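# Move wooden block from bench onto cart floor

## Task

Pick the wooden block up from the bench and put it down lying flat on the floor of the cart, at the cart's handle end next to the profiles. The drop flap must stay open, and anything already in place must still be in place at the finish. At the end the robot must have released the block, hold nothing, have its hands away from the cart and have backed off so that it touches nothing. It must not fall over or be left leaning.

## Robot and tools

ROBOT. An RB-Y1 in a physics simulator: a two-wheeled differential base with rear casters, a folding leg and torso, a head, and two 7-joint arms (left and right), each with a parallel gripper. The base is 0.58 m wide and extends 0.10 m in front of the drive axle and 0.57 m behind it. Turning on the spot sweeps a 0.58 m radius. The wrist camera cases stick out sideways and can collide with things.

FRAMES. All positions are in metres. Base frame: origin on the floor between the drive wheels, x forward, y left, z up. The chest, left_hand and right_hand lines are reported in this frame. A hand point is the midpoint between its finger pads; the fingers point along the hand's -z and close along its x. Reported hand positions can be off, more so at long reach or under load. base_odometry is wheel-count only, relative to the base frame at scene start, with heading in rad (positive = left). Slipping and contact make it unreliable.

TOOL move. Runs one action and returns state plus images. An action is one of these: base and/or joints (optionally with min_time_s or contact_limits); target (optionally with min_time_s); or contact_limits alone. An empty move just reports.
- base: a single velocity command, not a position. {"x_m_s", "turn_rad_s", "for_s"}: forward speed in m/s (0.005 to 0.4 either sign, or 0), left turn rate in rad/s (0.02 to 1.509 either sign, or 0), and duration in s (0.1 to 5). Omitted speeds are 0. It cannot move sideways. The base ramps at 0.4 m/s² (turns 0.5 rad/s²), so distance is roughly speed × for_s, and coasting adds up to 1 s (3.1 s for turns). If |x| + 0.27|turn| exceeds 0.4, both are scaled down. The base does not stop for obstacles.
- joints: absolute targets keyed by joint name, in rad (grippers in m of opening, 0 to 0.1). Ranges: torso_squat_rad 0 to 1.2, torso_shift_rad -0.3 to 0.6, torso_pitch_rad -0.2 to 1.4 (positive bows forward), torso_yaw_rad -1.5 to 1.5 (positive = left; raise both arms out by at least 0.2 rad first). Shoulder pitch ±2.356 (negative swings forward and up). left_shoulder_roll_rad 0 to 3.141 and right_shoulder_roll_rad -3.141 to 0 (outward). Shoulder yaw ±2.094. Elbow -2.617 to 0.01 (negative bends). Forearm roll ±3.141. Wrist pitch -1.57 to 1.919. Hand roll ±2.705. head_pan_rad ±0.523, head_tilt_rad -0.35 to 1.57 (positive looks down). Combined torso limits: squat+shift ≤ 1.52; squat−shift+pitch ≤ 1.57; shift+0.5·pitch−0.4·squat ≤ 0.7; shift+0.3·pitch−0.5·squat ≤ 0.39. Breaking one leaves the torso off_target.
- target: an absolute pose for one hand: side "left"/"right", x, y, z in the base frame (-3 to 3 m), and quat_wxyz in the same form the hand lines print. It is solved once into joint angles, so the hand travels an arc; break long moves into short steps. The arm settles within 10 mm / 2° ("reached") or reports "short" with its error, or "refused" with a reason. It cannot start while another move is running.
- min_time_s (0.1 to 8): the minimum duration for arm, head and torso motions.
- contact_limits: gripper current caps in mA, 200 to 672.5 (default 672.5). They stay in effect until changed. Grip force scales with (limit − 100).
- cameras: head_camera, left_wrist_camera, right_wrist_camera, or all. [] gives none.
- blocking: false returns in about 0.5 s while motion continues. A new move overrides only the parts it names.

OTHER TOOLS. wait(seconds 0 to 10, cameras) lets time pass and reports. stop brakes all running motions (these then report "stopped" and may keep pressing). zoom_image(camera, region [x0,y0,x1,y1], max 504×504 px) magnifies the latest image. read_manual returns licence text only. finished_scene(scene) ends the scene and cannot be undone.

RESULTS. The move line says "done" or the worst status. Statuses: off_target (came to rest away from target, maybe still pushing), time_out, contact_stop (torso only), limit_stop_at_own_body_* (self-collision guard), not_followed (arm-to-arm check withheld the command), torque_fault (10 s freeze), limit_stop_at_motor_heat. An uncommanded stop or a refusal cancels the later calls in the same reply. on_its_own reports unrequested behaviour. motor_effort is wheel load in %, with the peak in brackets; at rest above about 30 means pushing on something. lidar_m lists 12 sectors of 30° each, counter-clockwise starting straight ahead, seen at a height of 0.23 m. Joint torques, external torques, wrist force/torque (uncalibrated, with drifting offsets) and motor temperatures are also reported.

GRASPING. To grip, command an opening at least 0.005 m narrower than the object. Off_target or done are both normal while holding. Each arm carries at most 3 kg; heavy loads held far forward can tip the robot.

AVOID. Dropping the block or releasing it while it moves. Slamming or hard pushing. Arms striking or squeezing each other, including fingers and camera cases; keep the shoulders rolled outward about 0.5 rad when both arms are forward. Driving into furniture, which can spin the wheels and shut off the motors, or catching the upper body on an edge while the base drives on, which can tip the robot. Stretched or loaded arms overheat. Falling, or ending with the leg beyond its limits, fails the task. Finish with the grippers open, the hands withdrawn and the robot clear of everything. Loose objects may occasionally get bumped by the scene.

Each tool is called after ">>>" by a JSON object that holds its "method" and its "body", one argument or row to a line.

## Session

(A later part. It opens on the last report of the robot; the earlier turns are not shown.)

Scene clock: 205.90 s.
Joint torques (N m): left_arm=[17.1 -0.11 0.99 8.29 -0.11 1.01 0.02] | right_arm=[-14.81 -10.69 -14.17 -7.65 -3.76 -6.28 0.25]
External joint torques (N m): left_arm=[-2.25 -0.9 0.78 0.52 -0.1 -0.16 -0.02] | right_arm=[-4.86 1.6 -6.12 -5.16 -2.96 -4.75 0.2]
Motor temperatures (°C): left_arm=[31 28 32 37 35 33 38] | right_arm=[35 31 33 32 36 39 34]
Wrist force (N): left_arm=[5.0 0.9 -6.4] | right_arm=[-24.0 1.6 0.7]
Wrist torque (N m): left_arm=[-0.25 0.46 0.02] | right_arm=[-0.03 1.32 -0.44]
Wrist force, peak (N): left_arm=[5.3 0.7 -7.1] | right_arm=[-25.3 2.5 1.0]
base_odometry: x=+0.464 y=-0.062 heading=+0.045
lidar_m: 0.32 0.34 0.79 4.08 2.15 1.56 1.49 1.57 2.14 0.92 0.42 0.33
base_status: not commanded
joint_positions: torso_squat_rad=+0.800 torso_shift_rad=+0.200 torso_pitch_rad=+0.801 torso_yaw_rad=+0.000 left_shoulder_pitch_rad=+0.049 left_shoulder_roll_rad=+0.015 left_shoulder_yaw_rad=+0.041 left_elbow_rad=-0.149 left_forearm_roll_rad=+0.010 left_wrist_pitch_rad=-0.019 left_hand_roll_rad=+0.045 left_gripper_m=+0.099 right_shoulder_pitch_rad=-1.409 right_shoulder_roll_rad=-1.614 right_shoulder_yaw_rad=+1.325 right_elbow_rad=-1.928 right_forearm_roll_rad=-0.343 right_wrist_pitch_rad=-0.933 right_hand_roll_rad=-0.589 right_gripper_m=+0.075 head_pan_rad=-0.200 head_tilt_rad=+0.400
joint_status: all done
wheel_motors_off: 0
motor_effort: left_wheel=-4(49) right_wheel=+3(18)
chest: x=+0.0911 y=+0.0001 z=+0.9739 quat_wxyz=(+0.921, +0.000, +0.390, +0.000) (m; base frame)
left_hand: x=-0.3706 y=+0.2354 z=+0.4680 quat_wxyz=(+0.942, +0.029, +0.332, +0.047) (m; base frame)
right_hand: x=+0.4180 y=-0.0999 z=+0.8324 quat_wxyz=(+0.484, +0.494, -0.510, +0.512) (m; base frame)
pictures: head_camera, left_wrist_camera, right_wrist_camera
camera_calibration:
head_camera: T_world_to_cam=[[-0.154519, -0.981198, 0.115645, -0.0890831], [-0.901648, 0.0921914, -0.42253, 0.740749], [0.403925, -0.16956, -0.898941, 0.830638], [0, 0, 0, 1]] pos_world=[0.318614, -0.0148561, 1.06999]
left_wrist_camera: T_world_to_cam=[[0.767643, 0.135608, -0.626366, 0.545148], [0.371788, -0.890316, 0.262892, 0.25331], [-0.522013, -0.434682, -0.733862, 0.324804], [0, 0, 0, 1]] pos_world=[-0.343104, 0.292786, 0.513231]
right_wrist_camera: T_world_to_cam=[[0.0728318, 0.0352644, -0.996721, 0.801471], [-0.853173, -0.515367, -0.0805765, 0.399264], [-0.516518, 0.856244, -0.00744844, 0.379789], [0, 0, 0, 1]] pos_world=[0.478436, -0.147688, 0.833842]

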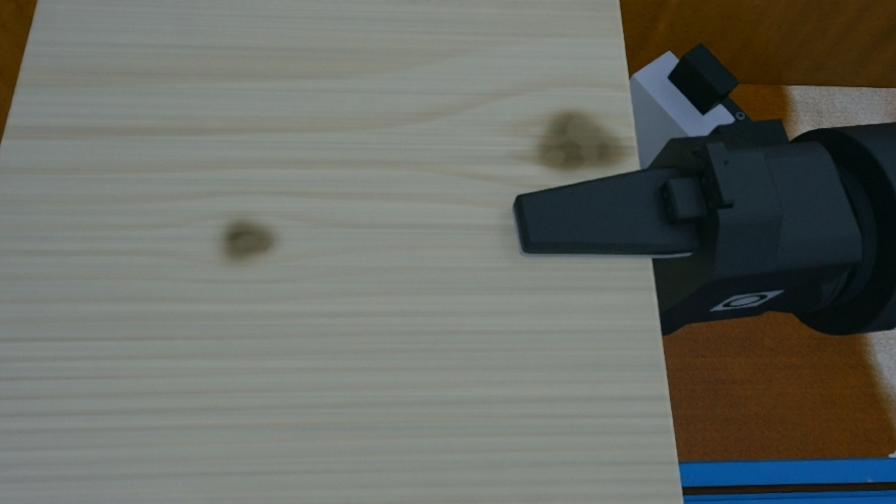

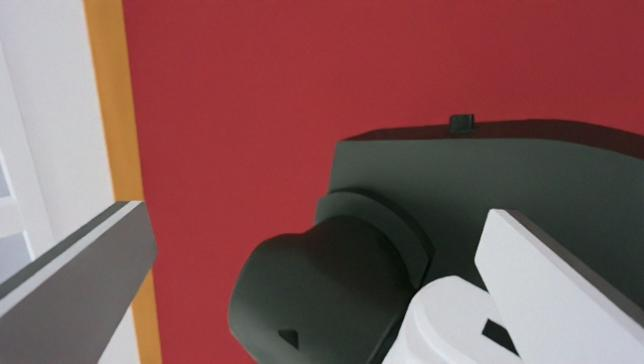

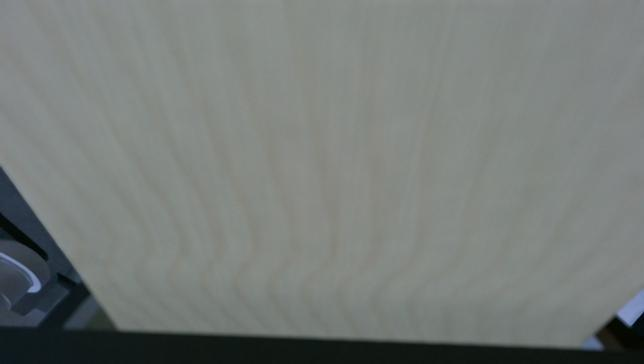

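>>> {"method": "move", "body": {
  "base": {"x_m_s": -0.3, "for_s": 2.0},
  "cameras": []
}}

>>> {"method": "move", "body": {
  "base": {"turn_rad_s": -0.4, "for_s": 1.0},
  "cameras": []
}}

>>> {"method": "move", "body": {
  "base": {"x_m_s": 0.25, "for_s": 2.3},
  "joints": {"head_pan_rad": 0.3, "head_tilt_rad": 0.2},
  "cameras": ["head_camera"]
}}

>>> {"method": "move", "body": {
  "base": {"turn_rad_s": 0.4, "for_s": 1.0},
  "cameras": ["head_camera"]
}}

Scene clock: 221.70 s.
Joint torques (N m): left_arm=[16.72 0.01 0.99 8.12 -0.01 1 0] | right_arm=[-15.53 -10.31 -13.76 -7.15 -3.7 -6.55 0.37]
External joint torques (N m): left_arm=[-2.63 -0.78 0.78 0.35 -0.01 -0.17 -0.03] | right_arm=[-5.59 1.98 -5.71 -4.65 -2.91 -5.02 0.32]
Motor temperatures (°C): left_arm=[32 28 32 37 34 33 38] | right_arm=[35 31 33 31 36 39 34]
Wrist force (N): left_arm=[4.2 0.5 -6.5] | right_arm=[-24.6 1.9 1.0]
Wrist torque (N m): left_arm=[-0.22 0.37 0.06] | right_arm=[-0.12 1.25 -0.46]
Wrist force, peak (N): left_arm=[5.1 0.8 -6.9] | right_arm=[-25.9 0.0 1.0]
move: done
base_odometry: x=-0.135 y=-0.090 heading=+0.046
lidar_m: 0.92 1.22 1.73 3.61 1.29 0.92 0.88 0.95 1.29 3.45 1.19 0.93
base_status: done (sent for 2 of 2 s)
joint_positions: torso_squat_rad=+0.800 torso_shift_rad=+0.200 torso_pitch_rad=+0.801 torso_yaw_rad=+0.000 left_shoulder_pitch_rad=+0.049 left_shoulder_roll_rad=+0.015 left_shoulder_yaw_rad=+0.041 left_elbow_rad=-0.149 left_forearm_roll_rad=+0.010 left_wrist_pitch_rad=-0.019 left_hand_roll_rad=+0.045 left_gripper_m=+0.099 right_shoulder_pitch_rad=-1.409 right_shoulder_roll_rad=-1.614 right_shoulder_yaw_rad=+1.325 right_elbow_rad=-1.928 right_forearm_roll_rad=-0.343 right_wrist_pitch_rad=-0.933 right_hand_roll_rad=-0.589 right_gripper_m=+0.075 head_pan_rad=-0.200 head_tilt_rad=+0.400
joint_status: not commanded
wheel_motors_off: 0
motor_effort: left_wheel=+8(35) right_wheel=-8(31)
chest: x=+0.0911 y=+0.0001 z=+0.9739 quat_wxyz=(+0.921, +0.000, +0.390, +0.000) (m; base frame)
left_hand: x=-0.3706 y=+0.2354 z=+0.4680 quat_wxyz=(+0.942, +0.029, +0.332, +0.047) (m; base frame)
right_hand: x=+0.4179 y=-0.0999 z=+0.8324 quat_wxyz=(+0.484, +0.494, -0.510, +0.511) (m; base frame)
pictures: none
No camera images: "cameras" was empty.

Scene clock: 223.83 s.
Joint torques (N m): left_arm=[16.61 -0.3 1.11 8.16 -0.03 1.02 0] | right_arm=[-15.48 -10.58 -14.15 -7.37 -3.74 -6.39 0.35]
External joint torques (N m): left_arm=[-2.74 -1.09 0.9 0.4 -0.03 -0.14 -0.03] | right_arm=[-5.54 1.71 -6.1 -4.87 -2.95 -4.86 0.3]
Motor temperatures (°C): left_arm=[32 28 32 37 34 33 38] | right_arm=[35 31 33 31 36 39 34]
Wrist force (N): left_arm=[4.7 0.2 -6.1] | right_arm=[-24.2 2.1 1.3]
Wrist torque (N m): left_arm=[-0.17 0.40 0.06] | right_arm=[-0.11 1.26 -0.46]
Wrist force, peak (N): left_arm=[5.0 0.9 -7.4] | right_arm=[-25.1 1.4 0.9]
move: done
base_odometry: x=-0.135 y=-0.090 heading=-0.354
lidar_m: 0.92 0.92 1.20 1.74 2.46 1.15 0.93 0.91 0.97 1.47 4.53 1.10
base_status: done (sent for 1 of 1 s)
joint_positions: torso_squat_rad=+0.800 torso_shift_rad=+0.200 torso_pitch_rad=+0.801 torso_yaw_rad=+0.000 left_shoulder_pitch_rad=+0.049 left_shoulder_roll_rad=+0.015 left_shoulder_yaw_rad=+0.041 left_elbow_rad=-0.149 left_forearm_roll_rad=+0.010 left_wrist_pitch_rad=-0.019 left_hand_roll_rad=+0.045 left_gripper_m=+0.099 right_shoulder_pitch_rad=-1.409 right_shoulder_roll_rad=-1.614 right_shoulder_yaw_rad=+1.325 right_elbow_rad=-1.928 right_forearm_roll_rad=-0.343 right_wrist_pitch_rad=-0.933 right_hand_roll_rad=-0.589 right_gripper_m=+0.075 head_pan_rad=-0.200 head_tilt_rad=+0.400
joint_status: not commanded
wheel_motors_off: 0
motor_effort: left_wheel=+16(37) right_wheel=-5(29)
chest: x=+0.0911 y=+0.0001 z=+0.9739 quat_wxyz=(+0.921, +0.000, +0.390, +0.000) (m; base frame)
left_hand: x=-0.3706 y=+0.2354 z=+0.4680 quat_wxyz=(+0.942, +0.029, +0.332, +0.047) (m; base frame)
right_hand: x=+0.4179 y=-0.0999 z=+0.8324 quat_wxyz=(+0.484, +0.494, -0.510, +0.511) (m; base frame)
pictures: none
No camera images: "cameras" was empty.

Scene clock: 227.10 s.
Joint torques (N m): left_arm=[17.7 0.07 0.8 8.03 -0.01 1.08 0.06] | right_arm=[-15.52 -10.48 -13.78 -7.75 -3.36 -6.43 0.29]
External joint torques (N m): left_arm=[-1.65 -0.72 0.58 0.27 -0.01 -0.09 0.02] | right_arm=[-5.59 1.81 -5.73 -5.25 -2.56 -4.9 0.24]
Motor temperatures (°C): left_arm=[32 28 32 37 34 33 38] | right_arm=[35 31 33 31 36 39 34]
Wrist force (N): left_arm=[4.7 0.3 -6.4] | right_arm=[-24.4 1.9 1.2]
Wrist torque (N m): left_arm=[-0.17 0.40 0.06] | right_arm=[-0.07 1.30 -0.46]
Wrist force, peak (N): left_arm=[4.9 -0.1 -7.1] | right_arm=[-26.0 0.3 0.8]
move: done
base_odometry: x=+0.404 y=-0.289 heading=-0.354
lidar_m: 0.36 0.36 0.42 1.01 3.90 1.82 1.46 1.43 1.55 2.32 0.80 0.44
base_status: done (sent for 2.3 of 2.3 s)
joint_positions: torso_squat_rad=+0.800 torso_shift_rad=+0.200 torso_pitch_rad=+0.801 torso_yaw_rad=+0.000 left_shoulder_pitch_rad=+0.049 left_shoulder_roll_rad=+0.015 left_shoulder_yaw_rad=+0.041 left_elbow_rad=-0.149 left_forearm_roll_rad=+0.010 left_wrist_pitch_rad=-0.019 left_hand_roll_rad=+0.045 left_gripper_m=+0.099 right_shoulder_pitch_rad=-1.409 right_shoulder_roll_rad=-1.614 right_shoulder_yaw_rad=+1.325 right_elbow_rad=-1.928 right_forearm_roll_rad=-0.343 right_wrist_pitch_rad=-0.933 right_hand_roll_rad=-0.589 right_gripper_m=+0.075 head_pan_rad=+0.300 head_tilt_rad=+0.200
joint_status: all done
wheel_motors_off: 0
motor_effort: left_wheel=+0(44) right_wheel=+0(28)
chest: x=+0.0912 y=+0.0001 z=+0.9739 quat_wxyz=(+0.921, +0.000, +0.390, +0.000) (m; base frame)
left_hand: x=-0.3705 y=+0.2354 z=+0.4680 quat_wxyz=(+0.942, +0.029, +0.332, +0.047) (m; base frame)
right_hand: x=+0.4180 y=-0.1000 z=+0.8322 quat_wxyz=(+0.484, +0.494, -0.510, +0.511) (m; base frame)
pictures: head_camera
camera_calibration:
head_camera: T_world_to_cam=[[0.19455, -0.950752, -0.24129, 0.215209], [-0.81058, -0.0173063, -0.585372, 0.896779], [0.552368, 0.309468, -0.774028, 0.656246], [0, 0, 0, 1]] pos_world=[0.322554, 0.0170427, 1.08483]

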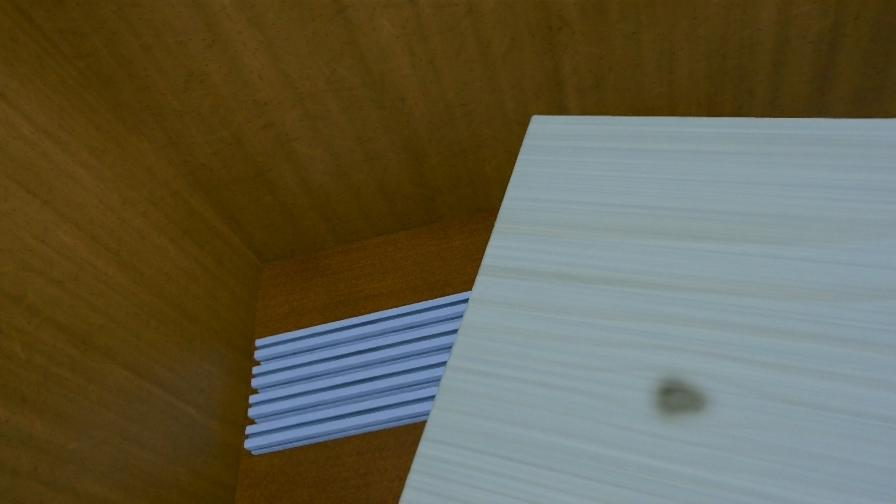

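Scene clock: 229.23 s.
Joint torques (N m): left_arm=[17.48 -0.09 1.02 8.08 -0.1 1.01 0.04] | right_arm=[-15.48 -10.64 -14.19 -7.62 -3.55 -6.5 0.27]
External joint torques (N m): left_arm=[-1.87 -0.88 0.81 0.32 -0.1 -0.15 0] | right_arm=[-5.54 1.66 -6.14 -5.12 -2.75 -4.96 0.22]
Motor temperatures (°C): left_arm=[32 28 32 37 34 33 38] | right_arm=[35 31 33 31 36 39 34]
Wrist force (N): left_arm=[4.5 0.8 -6.6] | right_arm=[-24.2 1.8 1.4]
Wrist torque (N m): left_arm=[-0.26 0.35 0.07] | right_arm=[-0.07 1.31 -0.42]
Wrist force, peak (N): left_arm=[5.1 0.3 -6.9] | right_arm=[-25.4 1.8 1.6]
move: done
base_odometry: x=+0.404 y=-0.289 heading=+0.046
lidar_m: 0.36 0.40 0.93 4.41 2.03 1.48 1.42 1.50 2.04 4.52 0.47 0.37
base_status: done (sent for 1 of 1 s)
joint_positions: torso_squat_rad=+0.800 torso_shift_rad=+0.200 torso_pitch_rad=+0.801 torso_yaw_rad=+0.000 left_shoulder_pitch_rad=+0.049 left_shoulder_roll_rad=+0.015 left_shoulder_yaw_rad=+0.041 left_elbow_rad=-0.149 left_forearm_roll_rad=+0.010 left_wrist_pitch_rad=-0.019 left_hand_roll_rad=+0.045 left_gripper_m=+0.099 right_shoulder_pitch_rad=-1.409 right_shoulder_roll_rad=-1.614 right_shoulder_yaw_rad=+1.325 right_elbow_rad=-1.928 right_forearm_roll_rad=-0.343 right_wrist_pitch_rad=-0.933 right_hand_roll_rad=-0.589 right_gripper_m=+0.075 head_pan_rad=+0.300 head_tilt_rad=+0.200
joint_status: not commanded
wheel_motors_off: 0
motor_effort: left_wheel=-3(34) right_wheel=+15(24)
chest: x=+0.0912 y=+0.0001 z=+0.9739 quat_wxyz=(+0.921, +0.000, +0.390, +0.000) (m; base frame)
left_hand: x=-0.3705 y=+0.2354 z=+0.4680 quat_wxyz=(+0.942, +0.029, +0.332, +0.047) (m; base frame)
right_hand: x=+0.4180 y=-0.0999 z=+0.8323 quat_wxyz=(+0.484, +0.494, -0.510, +0.511) (m; base frame)
pictures: head_camera
camera_calibration:
head_camera: T_world_to_cam=[[0.19455, -0.950752, -0.24129, 0.215228], [-0.81058, -0.0173063, -0.585372, 0.896698], [0.552368, 0.309468, -0.774028, 0.656301], [0, 0, 0, 1]] pos_world=[0.322454, 0.0170427, 1.08483]

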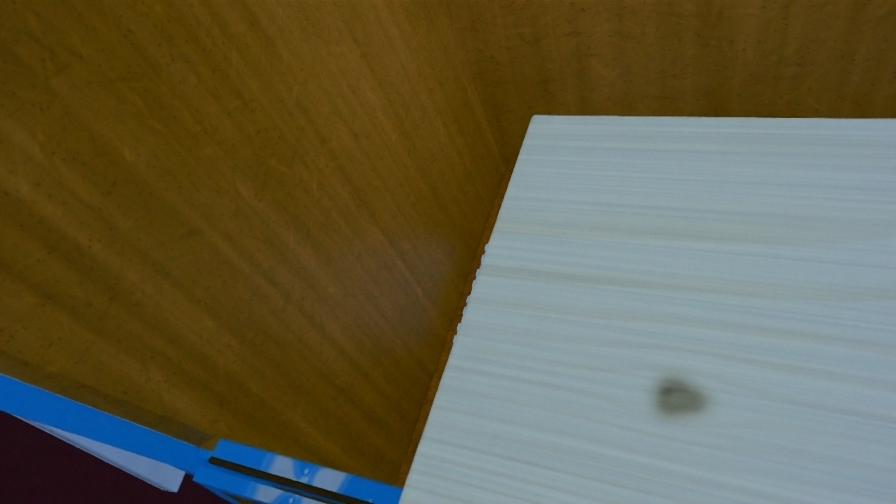

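>>> {"method": "move", "body": {
  "base": {"x_m_s": 0.08, "for_s": 1.0},
  "cameras": []
}}

>>> {"method": "move", "body": {
  "joints": {"torso_squat_rad": 0.8, "torso_shift_rad": 0.35, "torso_pitch_rad": 1.11, "right_shoulder_pitch_rad": -1.7, "head_tilt_rad": 0.2, "head_pan_rad": 0.2},
  "min_time_s": 3,
  "cameras": ["head_camera"]
}}

Scene clock: 234.10 s.
Joint torques (N m): left_arm=[17.16 -0.3 0.95 8.22 -0.03 1.04 0.08] | right_arm=[-15.64 -10.9 -14.01 -7.51 -3.55 -6.41 0.32]
External joint torques (N m): left_arm=[-2.19 -1.09 0.74 0.45 -0.03 -0.12 0.04] | right_arm=[-5.7 1.39 -5.96 -5.01 -2.76 -4.88 0.27]
Motor temperatures (°C): left_arm=[32 28 32 37 34 33 38] | right_arm=[35 31 33 31 36 39 34]
Wrist force (N): left_arm=[5.1 0.8 -6.7] | right_arm=[-23.8 1.9 1.2]
Wrist torque (N m): left_arm=[-0.27 0.46 0.04] | right_arm=[-0.05 1.26 -0.45]
Wrist force, peak (N): left_arm=[5.5 0.5 -6.9] | right_arm=[-25.2 1.3 1.4]
move: done
base_odometry: x=+0.484 y=-0.285 heading=+0.046
lidar_m: 0.28 0.31 0.46 4.07 2.14 1.56 1.50 1.59 2.15 0.83 0.37 0.28
base_status: done (sent for 1 of 1 s)
joint_positions: torso_squat_rad=+0.800 torso_shift_rad=+0.200 torso_pitch_rad=+0.801 torso_yaw_rad=+0.000 left_shoulder_pitch_rad=+0.049 left_shoulder_roll_rad=+0.015 left_shoulder_yaw_rad=+0.041 left_elbow_rad=-0.149 left_forearm_roll_rad=+0.010 left_wrist_pitch_rad=-0.019 left_hand_roll_rad=+0.045 left_gripper_m=+0.099 right_shoulder_pitch_rad=-1.409 right_shoulder_roll_rad=-1.614 right_shoulder_yaw_rad=+1.325 right_elbow_rad=-1.928 right_forearm_roll_rad=-0.343 right_wrist_pitch_rad=-0.933 right_hand_roll_rad=-0.589 right_gripper_m=+0.075 head_pan_rad=+0.300 head_tilt_rad=+0.200
joint_status: not commanded
wheel_motors_off: 0
motor_effort: left_wheel=-2(20) right_wheel=-2(47)
chest: x=+0.0912 y=+0.0001 z=+0.9739 quat_wxyz=(+0.921, +0.000, +0.390, +0.000) (m; base frame)
left_hand: x=-0.3705 y=+0.2354 z=+0.4680 quat_wxyz=(+0.942, +0.029, +0.332, +0.047) (m; base frame)
right_hand: x=+0.4180 y=-0.1000 z=+0.8322 quat_wxyz=(+0.484, +0.494, -0.510, +0.511) (m; base frame)
pictures: none
No camera images: "cameras" was empty.

Scene clock: 237.40 s.
Joint torques (N m): left_arm=[21.54 0.02 0.96 10.22 -0.04 1.37 0.03] | right_arm=[-18.68 -9.46 -14.19 -8.47 -3.36 -6.35 0.27]
External joint torques (N m): left_arm=[-2.88 -0.69 0.72 0.54 -0.03 -0.24 -0.02] | right_arm=[-8.7 1.89 -6.18 -5.21 -2.63 -4.79 0.22]
Motor temperatures (°C): left_arm=[32 28 32 37 34 33 38] | right_arm=[35 31 33 31 36 39 34]
Wrist force (N): left_arm=[6.3 0.1 -5.1] | right_arm=[-23.7 1.0 2.7]
Wrist torque (N m): left_arm=[-0.16 0.45 0.03] | right_arm=[-0.17 1.39 -0.45]
Wrist force, peak (N): left_arm=[5.9 0.9 -6.4] | right_arm=[-25.0 1.1 2.4]
move: done
base_odometry: x=+0.484 y=-0.285 heading=+0.046
lidar_m: 0.28 0.31 0.47 4.06 2.15 1.57 1.50 1.58 2.15 0.83 0.38 0.28
base_status: not commanded
joint_positions: torso_squat_rad=+0.800 torso_shift_rad=+0.350 torso_pitch_rad=+1.111 torso_yaw_rad=+0.000 left_shoulder_pitch_rad=+0.049 left_shoulder_roll_rad=+0.015 left_shoulder_yaw_rad=+0.041 left_elbow_rad=-0.149 left_forearm_roll_rad=+0.010 left_wrist_pitch_rad=-0.019 left_hand_roll_rad=+0.045 left_gripper_m=+0.099 right_shoulder_pitch_rad=-1.698 right_shoulder_roll_rad=-1.614 right_shoulder_yaw_rad=+1.325 right_elbow_rad=-1.928 right_forearm_roll_rad=-0.343 right_wrist_pitch_rad=-0.933 right_hand_roll_rad=-0.589 right_gripper_m=+0.075 head_pan_rad=+0.200 head_tilt_rad=+0.200
joint_status: all done
wheel_motors_off: 0
motor_effort: left_wheel=-1(2) right_wheel=+2(3)
chest: x=+0.2166 y=+0.0001 z=+0.8760 quat_wxyz=(+0.850, +0.000, +0.527, +0.000) (m; base frame)
left_hand: x=-0.3774 y=+0.2354 z=+0.5351 quat_wxyz=(+0.879, +0.036, +0.473, +0.042) (m; base frame)
right_hand: x=+0.5425 y=-0.0692 z=+0.7152 quat_wxyz=(+0.459, +0.537, -0.507, +0.495) (m; base frame)
pictures: head_camera
camera_calibration:
head_camera: T_world_to_cam=[[0.0688276, -0.976808, -0.202753, 0.162775], [-0.950934, -0.00278728, -0.309381, 0.729817], [0.301641, 0.214099, -0.929072, 0.700799], [0, 0, 0, 1]] pos_world=[0.471415, 0.0109944, 0.909887]

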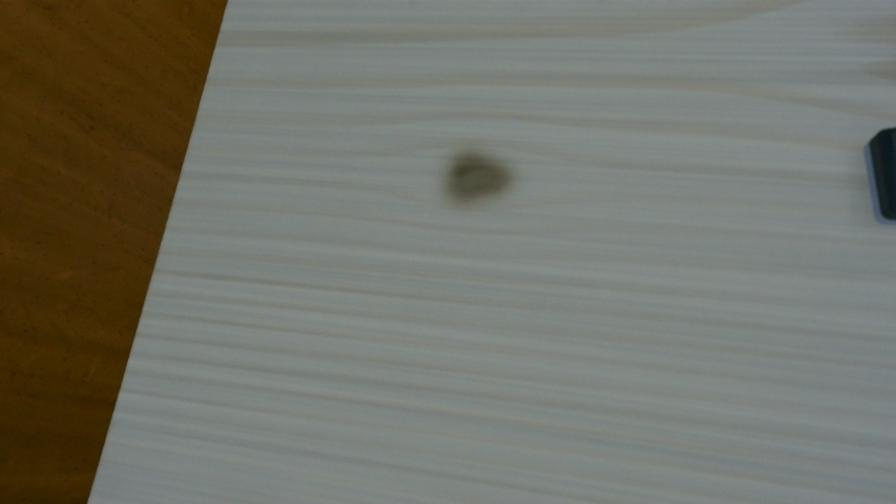

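>>> {"method": "move", "body": {
  "target": {"side":"right","x":0.47,"y":0.03,"z":0.60,"quat_wxyz":[0.536,0.4612,-0.4612,0.536]},
  "min_time_s": 2,
  "cameras": ["head_camera"]
}}

>>> {"method": "move", "body": {
  "target": {"side":"right","x":0.455,"y":0.055,"z":0.48,"quat_wxyz":[0.536,0.4612,-0.4612,0.536]},
  "min_time_s": 2,
  "cameras": ["head_camera","right_wrist_camera"]
}}

Scene clock: 242.13 s.
Joint torques (N m): left_arm=[21.96 -0.21 0.76 10.21 -0.05 1.39 0] | right_arm=[-13.22 -2.15 -10.53 -15.71 -0.49 -7.43 0.64]
External joint torques (N m): left_arm=[-2.45 -0.92 0.51 0.52 -0.04 -0.21 -0.05] | right_arm=[-4.26 5.27 -4.12 -9.06 -0.54 -5.6 0.6]
Motor temperatures (°C): left_arm=[32 28 32 37 34 33 38] | right_arm=[35 31 33 31 36 39 34]
Wrist force (N): left_arm=[5.6 0.3 -4.1] | right_arm=[-23.6 0.6 -3.6]
Wrist torque (N m): left_arm=[-0.19 0.39 0.04] | right_arm=[-0.04 1.28 -0.45]
Wrist force, peak (N): left_arm=[6.9 0.3 -5.6] | right_arm=[-25.1 -0.1 -1.1]
move: done
base_odometry: x=+0.484 y=-0.285 heading=+0.046
lidar_m: 0.29 0.31 0.47 4.04 2.14 1.57 1.49 1.58 2.15 0.83 0.38 0.29
base_status: not commanded
joint_positions: torso_squat_rad=+0.800 torso_shift_rad=+0.350 torso_pitch_rad=+1.111 torso_yaw_rad=+0.000 left_shoulder_pitch_rad=+0.049 left_shoulder_roll_rad=+0.015 left_shoulder_yaw_rad=+0.041 left_elbow_rad=-0.149 left_forearm_roll_rad=+0.010 left_wrist_pitch_rad=-0.019 left_hand_roll_rad=+0.045 left_gripper_m=+0.099 right_shoulder_pitch_rad=-1.523 right_shoulder_roll_rad=-1.287 right_shoulder_yaw_rad=+1.349 right_elbow_rad=-2.037 right_forearm_roll_rad=-0.397 right_wrist_pitch_rad=-0.331 right_hand_roll_rad=-0.241 right_gripper_m=+0.075 head_pan_rad=+0.200 head_tilt_rad=+0.200
joint_status: all done
wheel_motors_off: 0
motor_effort: left_wheel=+0(1) right_wheel=-1(4)
chest: x=+0.2166 y=+0.0001 z=+0.8760 quat_wxyz=(+0.850, +0.000, +0.527, +0.000) (m; base frame)
left_hand: x=-0.3774 y=+0.2354 z=+0.5351 quat_wxyz=(+0.879, +0.036, +0.473, +0.042) (m; base frame)
right_hand: x=+0.4703 y=+0.0285 z=+0.5984 quat_wxyz=(+0.538, +0.460, -0.459, +0.537) (m; base frame)
right_hand_status: reached (checked arc, planned for 2.0 s): 2 mm and 0.4 deg off.
pictures: head_camera
camera_calibration:
head_camera: T_world_to_cam=[[0.0688276, -0.976808, -0.202753, 0.162775], [-0.950934, -0.00278728, -0.309381, 0.729817], [0.301641, 0.214099, -0.929072, 0.700799], [0, 0, 0, 1]] pos_world=[0.471415, 0.0109944, 0.909887]

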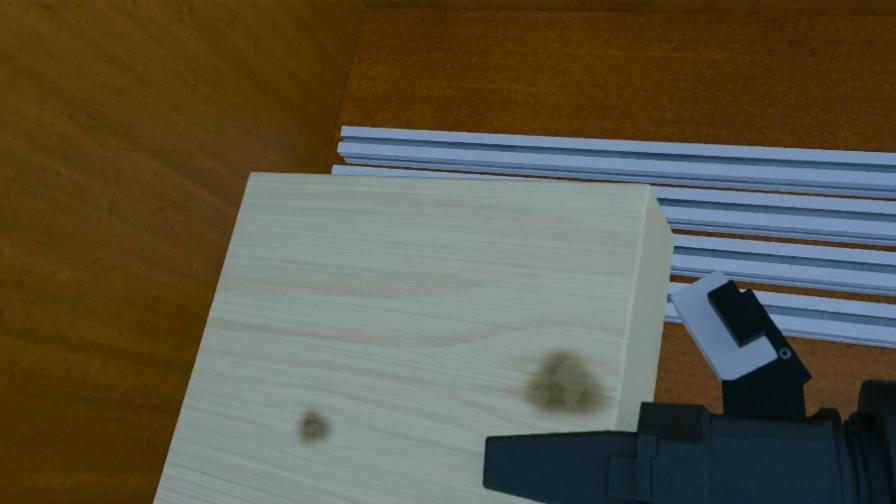

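Scene clock: 244.47 s.
Joint torques (N m): left_arm=[21.74 -0.17 0.72 10.2 -0.04 1.41 -0.03] | right_arm=[-8.48 2.46 -4.02 -15.58 0.96 -7.43 0.45]
External joint torques (N m): left_arm=[-2.67 -0.87 0.48 0.52 -0.03 -0.19 -0.08] | right_arm=[0.42 7.12 0.81 -9.5 0.93 -5.58 0.4]
Motor temperatures (°C): left_arm=[32 28 32 37 34 33 38] | right_arm=[35 31 33 31 36 39 34]
Wrist force (N): left_arm=[6.4 0.4 -4.9] | right_arm=[-22.1 -7.2 -4.3]
Wrist torque (N m): left_arm=[-0.18 0.47 0.05] | right_arm=[-0.17 1.18 -0.35]
Wrist force, peak (N): left_arm=[7.2 1.1 -5.6] | right_arm=[-24.3 -9.3 -6.6]
move: done
base_odometry: x=+0.484 y=-0.285 heading=+0.046
lidar_m: 0.28 0.31 0.46 4.06 2.16 1.57 1.50 1.58 2.15 0.83 0.38 0.28
base_status: not commanded
joint_positions: torso_squat_rad=+0.800 torso_shift_rad=+0.350 torso_pitch_rad=+1.111 torso_yaw_rad=+0.000 left_shoulder_pitch_rad=+0.049 left_shoulder_roll_rad=+0.015 left_shoulder_yaw_rad=+0.041 left_elbow_rad=-0.149 left_forearm_roll_rad=+0.010 left_wrist_pitch_rad=-0.019 left_hand_roll_rad=+0.045 left_gripper_m=+0.099 right_shoulder_pitch_rad=-1.460 right_shoulder_roll_rad=-0.937 right_shoulder_yaw_rad=+1.436 right_elbow_rad=-1.489 right_forearm_roll_rad=-0.327 right_wrist_pitch_rad=-0.566 right_hand_roll_rad=-0.174 right_gripper_m=+0.075 head_pan_rad=+0.200 head_tilt_rad=+0.200
joint_status: all done
wheel_motors_off: 0
motor_effort: left_wheel=-4(6) right_wheel=+1(4)
chest: x=+0.2166 y=+0.0001 z=+0.8760 quat_wxyz=(+0.850, +0.000, +0.527, +0.000) (m; base frame)
left_hand: x=-0.3773 y=+0.2354 z=+0.5350 quat_wxyz=(+0.879, +0.036, +0.473, +0.042) (m; base frame)
right_hand: x=+0.4562 y=+0.0538 z=+0.4789 quat_wxyz=(+0.537, +0.459, -0.461, +0.537) (m; base frame)
right_hand_status: reached (checked arc, planned for 2.0 s): 2 mm and 0.3 deg off.
pictures: head_camera, right_wrist_camera
camera_calibration:
head_camera: T_world_to_cam=[[0.0688619, -0.976811, -0.202727, 0.162763], [-0.950873, -0.00278574, -0.309568, 0.729894], [0.301824, 0.214085, -0.929015, 0.700784], [0, 0, 0, 1]] pos_world=[0.471315, 0.0109945, 0.909987]
right_wrist_camera: T_world_to_cam=[[0.0302749, -0.128359, -0.991265, 0.466495], [-0.86256, -0.504451, 0.0389776, 0.429035], [-0.505048, 0.853846, -0.12599, 0.317021], [0, 0, 0, 1]] pos_world=[0.516056, 0.00561915, 0.485639]

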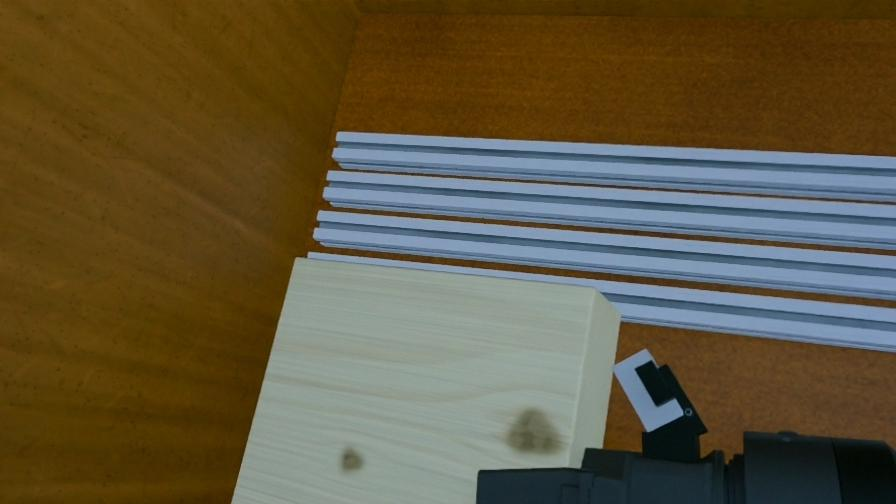

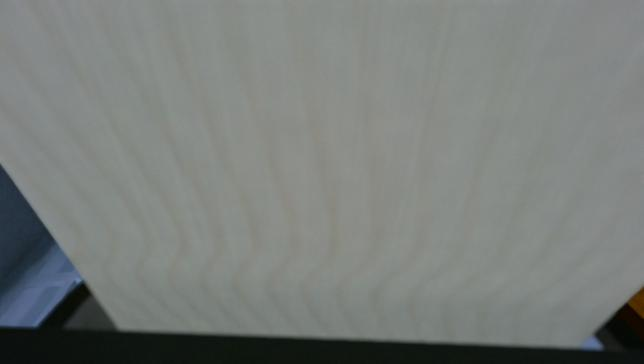

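>>> {"method": "move", "body": {
  "target": {"side":"right","x":0.468,"y":0.04,"z":0.46,"quat_wxyz":[0.536,0.4612,-0.4612,0.536]},
  "min_time_s": 1.5,
  "cameras": ["head_camera"]
}}

>>> {"method": "zoom_image", "body": {
  "camera": "head_camera",
  "region": [200, 200, 700, 504]
}}

Scene clock: 250.43 s.
Joint torques (N m): left_arm=[21.62 -0.26 0.98 10.21 -0.1 1.49 -0.05] | right_arm=[-16.8 0.66 -7.44 -12.7 -0.36 -7.69 -0.01]
External joint torques (N m): left_arm=[-2.79 -0.96 0.73 0.53 -0.09 -0.11 -0.1] | right_arm=[-7.44 5.71 -2.63 -7.42 -0.26 -5.85 -0.06]
Motor temperatures (°C): left_arm=[32 28 32 37 34 33 38] | right_arm=[35 31 33 32 36 39 34]
Wrist force (N): left_arm=[6.0 0.5 -5.9] | right_arm=[-24.0 0.7 -2.7]
Wrist torque (N m): left_arm=[-0.20 0.47 0.03] | right_arm=[-0.04 1.26 -0.42]
Wrist force, peak (N): left_arm=[7.2 0.3 -5.5] | right_arm=[-26.3 -12.1 -6.6]
move: done
base_odometry: x=+0.484 y=-0.285 heading=+0.046
lidar_m: 0.28 0.30 0.48 4.06 2.14 1.54 1.51 1.57 2.15 0.85 0.38 0.28
base_status: not commanded
joint_positions: torso_squat_rad=+0.800 torso_shift_rad=+0.350 torso_pitch_rad=+1.111 torso_yaw_rad=+0.000 left_shoulder_pitch_rad=+0.049 left_shoulder_roll_rad=+0.015 left_shoulder_yaw_rad=+0.041 left_elbow_rad=-0.149 left_forearm_roll_rad=+0.010 left_wrist_pitch_rad=-0.019 left_hand_roll_rad=+0.045 left_gripper_m=+0.099 right_shoulder_pitch_rad=-1.478 right_shoulder_roll_rad=-0.908 right_shoulder_yaw_rad=+1.463 right_elbow_rad=-1.342 right_forearm_roll_rad=-0.309 right_wrist_pitch_rad=-0.681 right_hand_roll_rad=-0.213 right_gripper_m=+0.075 head_pan_rad=+0.200 head_tilt_rad=+0.200
joint_status: all done
wheel_motors_off: 0
motor_effort: left_wheel=-4(6) right_wheel=+2(3)
chest: x=+0.2166 y=+0.0001 z=+0.8760 quat_wxyz=(+0.850, +0.000, +0.527, +0.000) (m; base frame)
left_hand: x=-0.3774 y=+0.2354 z=+0.5350 quat_wxyz=(+0.879, +0.036, +0.473, +0.042) (m; base frame)
right_hand: x=+0.4677 y=+0.0385 z=+0.4583 quat_wxyz=(+0.538, +0.460, -0.460, +0.537) (m; base frame)
right_hand_status: reached (checked arc, planned for 1.5 s): 2 mm and 0.4 deg off.
pictures: head_camera
camera_calibration:
head_camera: T_world_to_cam=[[0.0688448, -0.97681, -0.20274, 0.162776], [-0.950904, -0.00278651, -0.309474, 0.729918], [0.301733, 0.214092, -0.929044, 0.700822], [0, 0, 0, 1]] pos_world=[0.471415, 0.0109945, 0.909987]

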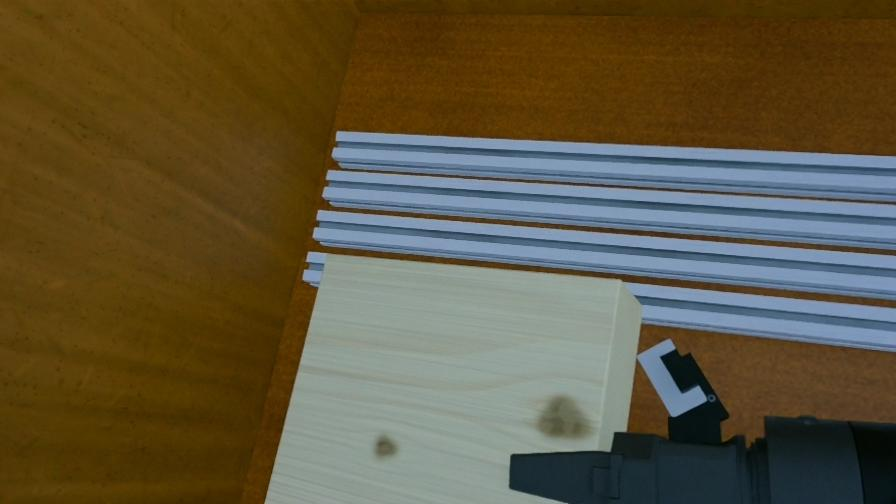

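Scaled by 1.008 from the camera's 896x504 image, which has a finer 1280x720 frame.

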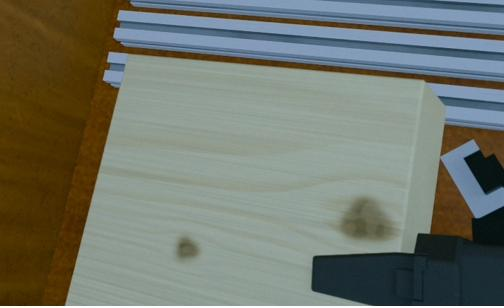

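>>> {"method": "move", "body": {
  "target": {"side":"right","x":0.457,"y":0.037,"z":0.42,"quat_wxyz":[0.536,0.4612,-0.4612,0.536]},
  "min_time_s": 1.5,
  "cameras": ["head_camera"]
}}

>>> {"method": "move", "body": {
  "target": {"side":"right","x":0.457,"y":0.037,"z":0.40,"quat_wxyz":[0.536,0.4612,-0.4612,0.536]},
  "min_time_s": 1.5,
  "cameras": ["head_camera"]
}}

Scene clock: 254.87 s.
Joint torques (N m): left_arm=[21.43 -0.1 0.99 10.25 -0.13 1.5 -0.03] | right_arm=[-9.15 3.24 -3.47 -12.65 0.52 -7.8 0.44]
External joint torques (N m): left_arm=[-2.99 -0.8 0.74 0.57 -0.12 -0.1 -0.07] | right_arm=[-0.24 7.37 0.44 -8.17 0.67 -5.95 0.39]
Motor temperatures (°C): left_arm=[32 28 32 37 34 33 38] | right_arm=[35 31 33 32 36 39 34]
Wrist force (N): left_arm=[5.9 0.2 -5.0] | right_arm=[-21.8 -10.0 -2.5]
Wrist torque (N m): left_arm=[-0.17 0.43 0.01] | right_arm=[0.08 1.29 -0.28]
Wrist force, peak (N): left_arm=[6.8 -0.5 -5.5] | right_arm=[-22.1 -12.0 -3.2]
move: done
base_odometry: x=+0.484 y=-0.285 heading=+0.046
lidar_m: 0.27 0.30 0.47 4.06 2.15 1.56 1.50 1.57 2.16 0.84 0.38 0.29
base_status: not commanded
joint_positions: torso_squat_rad=+0.800 torso_shift_rad=+0.350 torso_pitch_rad=+1.111 torso_yaw_rad=+0.000 left_shoulder_pitch_rad=+0.049 left_shoulder_roll_rad=+0.015 left_shoulder_yaw_rad=+0.041 left_elbow_rad=-0.149 left_forearm_roll_rad=+0.010 left_wrist_pitch_rad=-0.019 left_hand_roll_rad=+0.045 left_gripper_m=+0.099 right_shoulder_pitch_rad=-1.447 right_shoulder_roll_rad=-0.783 right_shoulder_yaw_rad=+1.483 right_elbow_rad=-1.095 right_forearm_roll_rad=-0.293 right_wrist_pitch_rad=-0.811 right_hand_roll_rad=-0.200 right_gripper_m=+0.075 head_pan_rad=+0.200 head_tilt_rad=+0.200
joint_status: all done
wheel_motors_off: 0
motor_effort: left_wheel=-4(5) right_wheel=+2(4)
chest: x=+0.2166 y=+0.0001 z=+0.8760 quat_wxyz=(+0.850, +0.000, +0.527, +0.000) (m; base frame)
left_hand: x=-0.3774 y=+0.2354 z=+0.5350 quat_wxyz=(+0.879, +0.036, +0.473, +0.042) (m; base frame)
right_hand: x=+0.4577 y=+0.0355 z=+0.4193 quat_wxyz=(+0.539, +0.457, -0.460, +0.538) (m; base frame)
right_hand_status: reached (checked arc, planned for 1.5 s): 2 mm and 0.6 deg off.
pictures: head_camera
camera_calibration:
head_camera: T_world_to_cam=[[0.0688448, -0.97681, -0.20274, 0.162776], [-0.950904, -0.00278651, -0.309474, 0.729918], [0.301733, 0.214092, -0.929044, 0.700822], [0, 0, 0, 1]] pos_world=[0.471415, 0.0109945, 0.909987]

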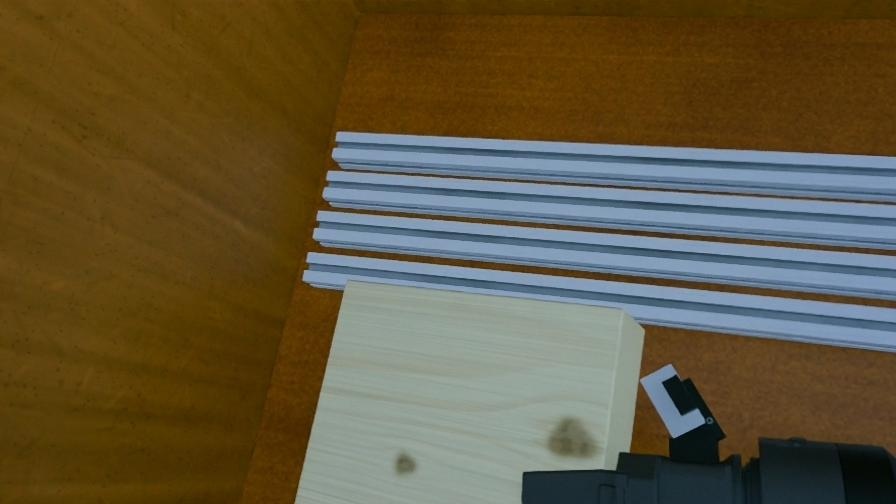

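Scene clock: 256.70 s.
Joint torques (N m): left_arm=[21.93 -0.13 0.98 10.15 -0.05 1.47 0] | right_arm=[-12.63 2.47 -5.38 -10.3 -0.92 -7.63 -0.11]
External joint torques (N m): left_arm=[-2.48 -0.83 0.74 0.47 -0.05 -0.13 -0.05] | right_arm=[-3.68 5.85 -2.01 -6.55 -0.7 -5.79 -0.16]
Motor temperatures (°C): left_arm=[32 28 32 37 34 33 38] | right_arm=[35 31 33 32 36 39 34]
Wrist force (N): left_arm=[6.3 0.3 -4.7] | right_arm=[-23.8 -1.3 -3.2]
Wrist torque (N m): left_arm=[-0.16 0.49 0.06] | right_arm=[-0.08 1.24 -0.36]
Wrist force, peak (N): left_arm=[7.2 0.9 -5.1] | right_arm=[-26.5 -16.7 -2.5]
move: done
base_odometry: x=+0.484 y=-0.285 heading=+0.045
lidar_m: 0.28 0.31 0.46 4.06 2.16 1.56 1.51 1.58 2.14 0.85 0.36 0.29
base_status: not commanded
joint_positions: torso_squat_rad=+0.800 torso_shift_rad=+0.350 torso_pitch_rad=+1.111 torso_yaw_rad=+0.000 left_shoulder_pitch_rad=+0.049 left_shoulder_roll_rad=+0.015 left_shoulder_yaw_rad=+0.041 left_elbow_rad=-0.149 left_forearm_roll_rad=+0.010 left_wrist_pitch_rad=-0.019 left_hand_roll_rad=+0.045 left_gripper_m=+0.099 right_shoulder_pitch_rad=-1.445 right_shoulder_roll_rad=-0.688 right_shoulder_yaw_rad=+1.497 right_elbow_rad=-0.899 right_forearm_roll_rad=-0.282 right_wrist_pitch_rad=-0.915 right_hand_roll_rad=-0.218 right_gripper_m=+0.075 head_pan_rad=+0.200 head_tilt_rad=+0.200
joint_status: all done
wheel_motors_off: 0
motor_effort: left_wheel=-5(7) right_wheel=+3(4)
chest: x=+0.2166 y=+0.0001 z=+0.8760 quat_wxyz=(+0.850, +0.000, +0.527, +0.000) (m; base frame)
left_hand: x=-0.3774 y=+0.2354 z=+0.5350 quat_wxyz=(+0.879, +0.036, +0.473, +0.042) (m; base frame)
right_hand: x=+0.4570 y=+0.0356 z=+0.3990 quat_wxyz=(+0.538, +0.459, -0.460, +0.537) (m; base frame)
right_hand_status: reached (checked arc, planned for 1.5 s): 2 mm and 0.4 deg off.
pictures: head_camera
camera_calibration:
head_camera: T_world_to_cam=[[0.0688168, -0.97683, -0.202649, 0.162707], [-0.950904, -0.00278813, -0.309474, 0.729918], [0.301739, 0.213997, -0.929064, 0.700839], [0, 0, 0, 1]] pos_world=[0.471415, 0.0109947, 0.909987]

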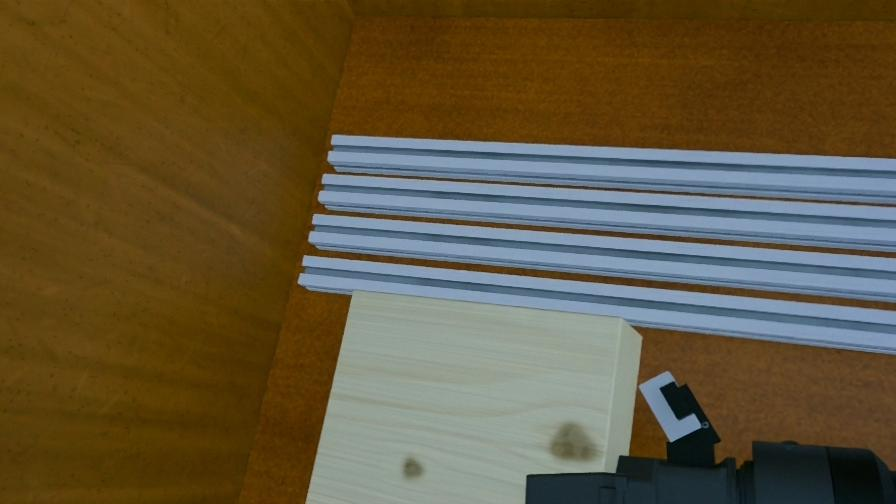

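>>> {"method": "move", "body": {
  "target": {"side":"right","x":0.461,"y":0.037,"z":0.38,"quat_wxyz":[0.536,0.4612,-0.4612,0.536]},
  "min_time_s": 1.5,
  "cameras": ["head_camera"]
}}

>>> {"method": "zoom_image", "body": {
  "camera": "head_camera",
  "region": [230, 200, 730, 504]
}}

Scene clock: 260.17 s.
Joint torques (N m): left_arm=[21.67 -0.04 0.83 10.24 -0.11 1.41 0.03] | right_arm=[-16.32 3.15 -4.11 -8.35 -1.4 -7.43 0.16]
External joint torques (N m): left_arm=[-2.74 -0.74 0.58 0.56 -0.11 -0.19 -0.02] | right_arm=[-7.17 5.57 -1.43 -5.66 -1.08 -5.61 0.11]
Motor temperatures (°C): left_arm=[32 28 32 37 34 33 38] | right_arm=[35 31 32 32 36 39 34]
Wrist force (N): left_arm=[6.2 0.2 -4.4] | right_arm=[-24.0 0.7 -3.1]
Wrist torque (N m): left_arm=[-0.19 0.45 0.05] | right_arm=[-0.06 1.26 -0.41]
Wrist force, peak (N): left_arm=[7.2 0.3 -4.9] | right_arm=[-26.3 -13.1 4.2]
move: done
base_odometry: x=+0.484 y=-0.285 heading=+0.045
lidar_m: 0.27 0.30 0.44 4.04 2.15 1.56 1.49 1.59 2.14 0.85 0.36 0.28
base_status: not commanded
joint_positions: torso_squat_rad=+0.800 torso_shift_rad=+0.350 torso_pitch_rad=+1.111 torso_yaw_rad=+0.000 left_shoulder_pitch_rad=+0.049 left_shoulder_roll_rad=+0.015 left_shoulder_yaw_rad=+0.041 left_elbow_rad=-0.149 left_forearm_roll_rad=+0.010 left_wrist_pitch_rad=-0.019 left_hand_roll_rad=+0.045 left_gripper_m=+0.099 right_shoulder_pitch_rad=-1.451 right_shoulder_roll_rad=-0.564 right_shoulder_yaw_rad=+1.510 right_elbow_rad=-0.643 right_forearm_roll_rad=-0.270 right_wrist_pitch_rad=-1.040 right_hand_roll_rad=-0.251 right_gripper_m=+0.075 head_pan_rad=+0.200 head_tilt_rad=+0.200
joint_status: all done
wheel_motors_off: 0
motor_effort: left_wheel=-5(6) right_wheel=+1(4)
chest: x=+0.2166 y=+0.0001 z=+0.8760 quat_wxyz=(+0.850, +0.000, +0.527, +0.000) (m; base frame)
left_hand: x=-0.3774 y=+0.2354 z=+0.5350 quat_wxyz=(+0.879, +0.036, +0.473, +0.042) (m; base frame)
right_hand: x=+0.4604 y=+0.0355 z=+0.3794 quat_wxyz=(+0.540, +0.457, -0.458, +0.538) (m; base frame)
right_hand_status: reached (checked arc, planned for 1.5 s): 2 mm and 0.8 deg off.
pictures: head_camera
camera_calibration:
head_camera: T_world_to_cam=[[0.0688168, -0.97683, -0.202649, 0.162707], [-0.950904, -0.00278813, -0.309474, 0.729918], [0.301739, 0.213997, -0.929064, 0.700839], [0, 0, 0, 1]] pos_world=[0.471415, 0.0109947, 0.909987]

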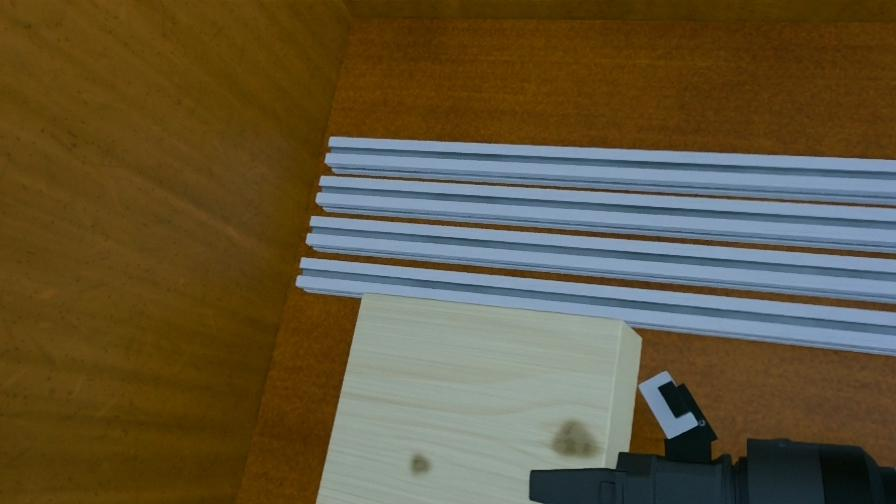

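Scaled by 1.008 from the camera's 896x504 image, which has a finer 1280x720 frame.

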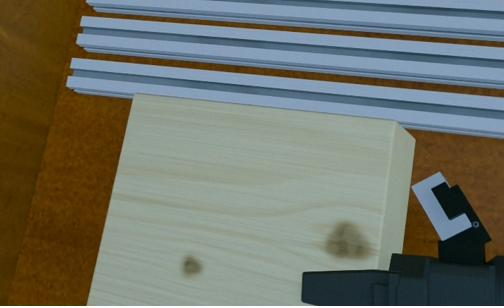

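>>> {"method": "move", "body": {
  "target": {"side":"right","x":0.461,"y":0.045,"z":0.362,"quat_wxyz":[0.536,0.4612,-0.4612,0.536]},
  "min_time_s": 1.5,
  "cameras": ["head_camera"]
}}

Scene clock: 265.50 s.
Joint torques (N m): left_arm=[21.96 -0.34 1.12 10.24 -0.1 1.38 0.06] | right_arm=[-11.45 4.06 -0.63 -3.32 -0.33 -4.5 0.4]
External joint torques (N m): left_arm=[-2.45 -1.04 0.87 0.56 -0.09 -0.22 0.01] | right_arm=[-2.14 4.49 0.9 -2.04 0.13 -2.71 0.35]
Motor temperatures (°C): left_arm=[32 28 32 37 34 33 38] | right_arm=[35 31 32 32 36 39 34]
Wrist force (N): left_arm=[6.4 0.3 -5.8] | right_arm=[-17.1 -1.0 -1.9]
Wrist torque (N m): left_arm=[-0.17 0.48 0.07] | right_arm=[-0.42 -0.09 -0.34]
Wrist force, peak (N): left_arm=[6.8 0.7 -5.8] | right_arm=[-25.0 0.0 -2.7]
move: short
base_odometry: x=+0.484 y=-0.285 heading=+0.045
lidar_m: 0.27 0.30 0.45 1.69 2.14 1.56 1.50 1.56 2.16 0.85 0.37 0.28
base_status: not commanded
joint_positions: torso_squat_rad=+0.800 torso_shift_rad=+0.350 torso_pitch_rad=+1.110 torso_yaw_rad=+0.000 left_shoulder_pitch_rad=+0.049 left_shoulder_roll_rad=+0.015 left_shoulder_yaw_rad=+0.041 left_elbow_rad=-0.149 left_forearm_roll_rad=+0.010 left_wrist_pitch_rad=-0.019 left_hand_roll_rad=+0.045 left_gripper_m=+0.099 right_shoulder_pitch_rad=-1.460 right_shoulder_roll_rad=-0.364 right_shoulder_yaw_rad=+1.521 right_elbow_rad=-0.266 right_forearm_roll_rad=-0.261 right_wrist_pitch_rad=-1.185 right_hand_roll_rad=-0.293 right_gripper_m=+0.074 head_pan_rad=+0.200 head_tilt_rad=+0.200
joint_status: all done
wheel_motors_off: 0
motor_effort: left_wheel=-5(6) right_wheel=+3(7)
chest: x=+0.2165 y=+0.0000 z=+0.8762 quat_wxyz=(+0.850, +0.000, +0.527, +0.000) (m; base frame)
left_hand: x=-0.3774 y=+0.2354 z=+0.5349 quat_wxyz=(+0.879, +0.036, +0.473, +0.042) (m; base frame)
right_hand: x=+0.4611 y=+0.0442 z=+0.3623 quat_wxyz=(+0.548, +0.447, -0.455, +0.542) (m; base frame)
right_hand_status: short (checked arc, as near as the solve gets, planned for 1.5 s): 1 mm and 2.3 deg off. The place is met; only the turn is off.
pictures: head_camera
camera_calibration:
head_camera: T_world_to_cam=[[0.0689228, -0.976812, -0.202701, 0.162757], [-0.950744, -0.00276197, -0.309964, 0.73016], [0.302217, 0.21408, -0.928889, 0.700698], [0, 0, 0, 1]] pos_world=[0.471214, 0.0109946, 0.910185]

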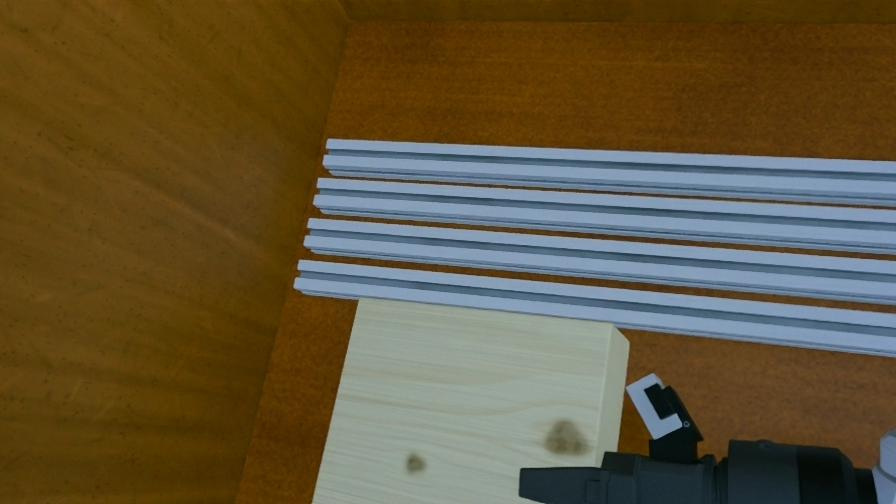

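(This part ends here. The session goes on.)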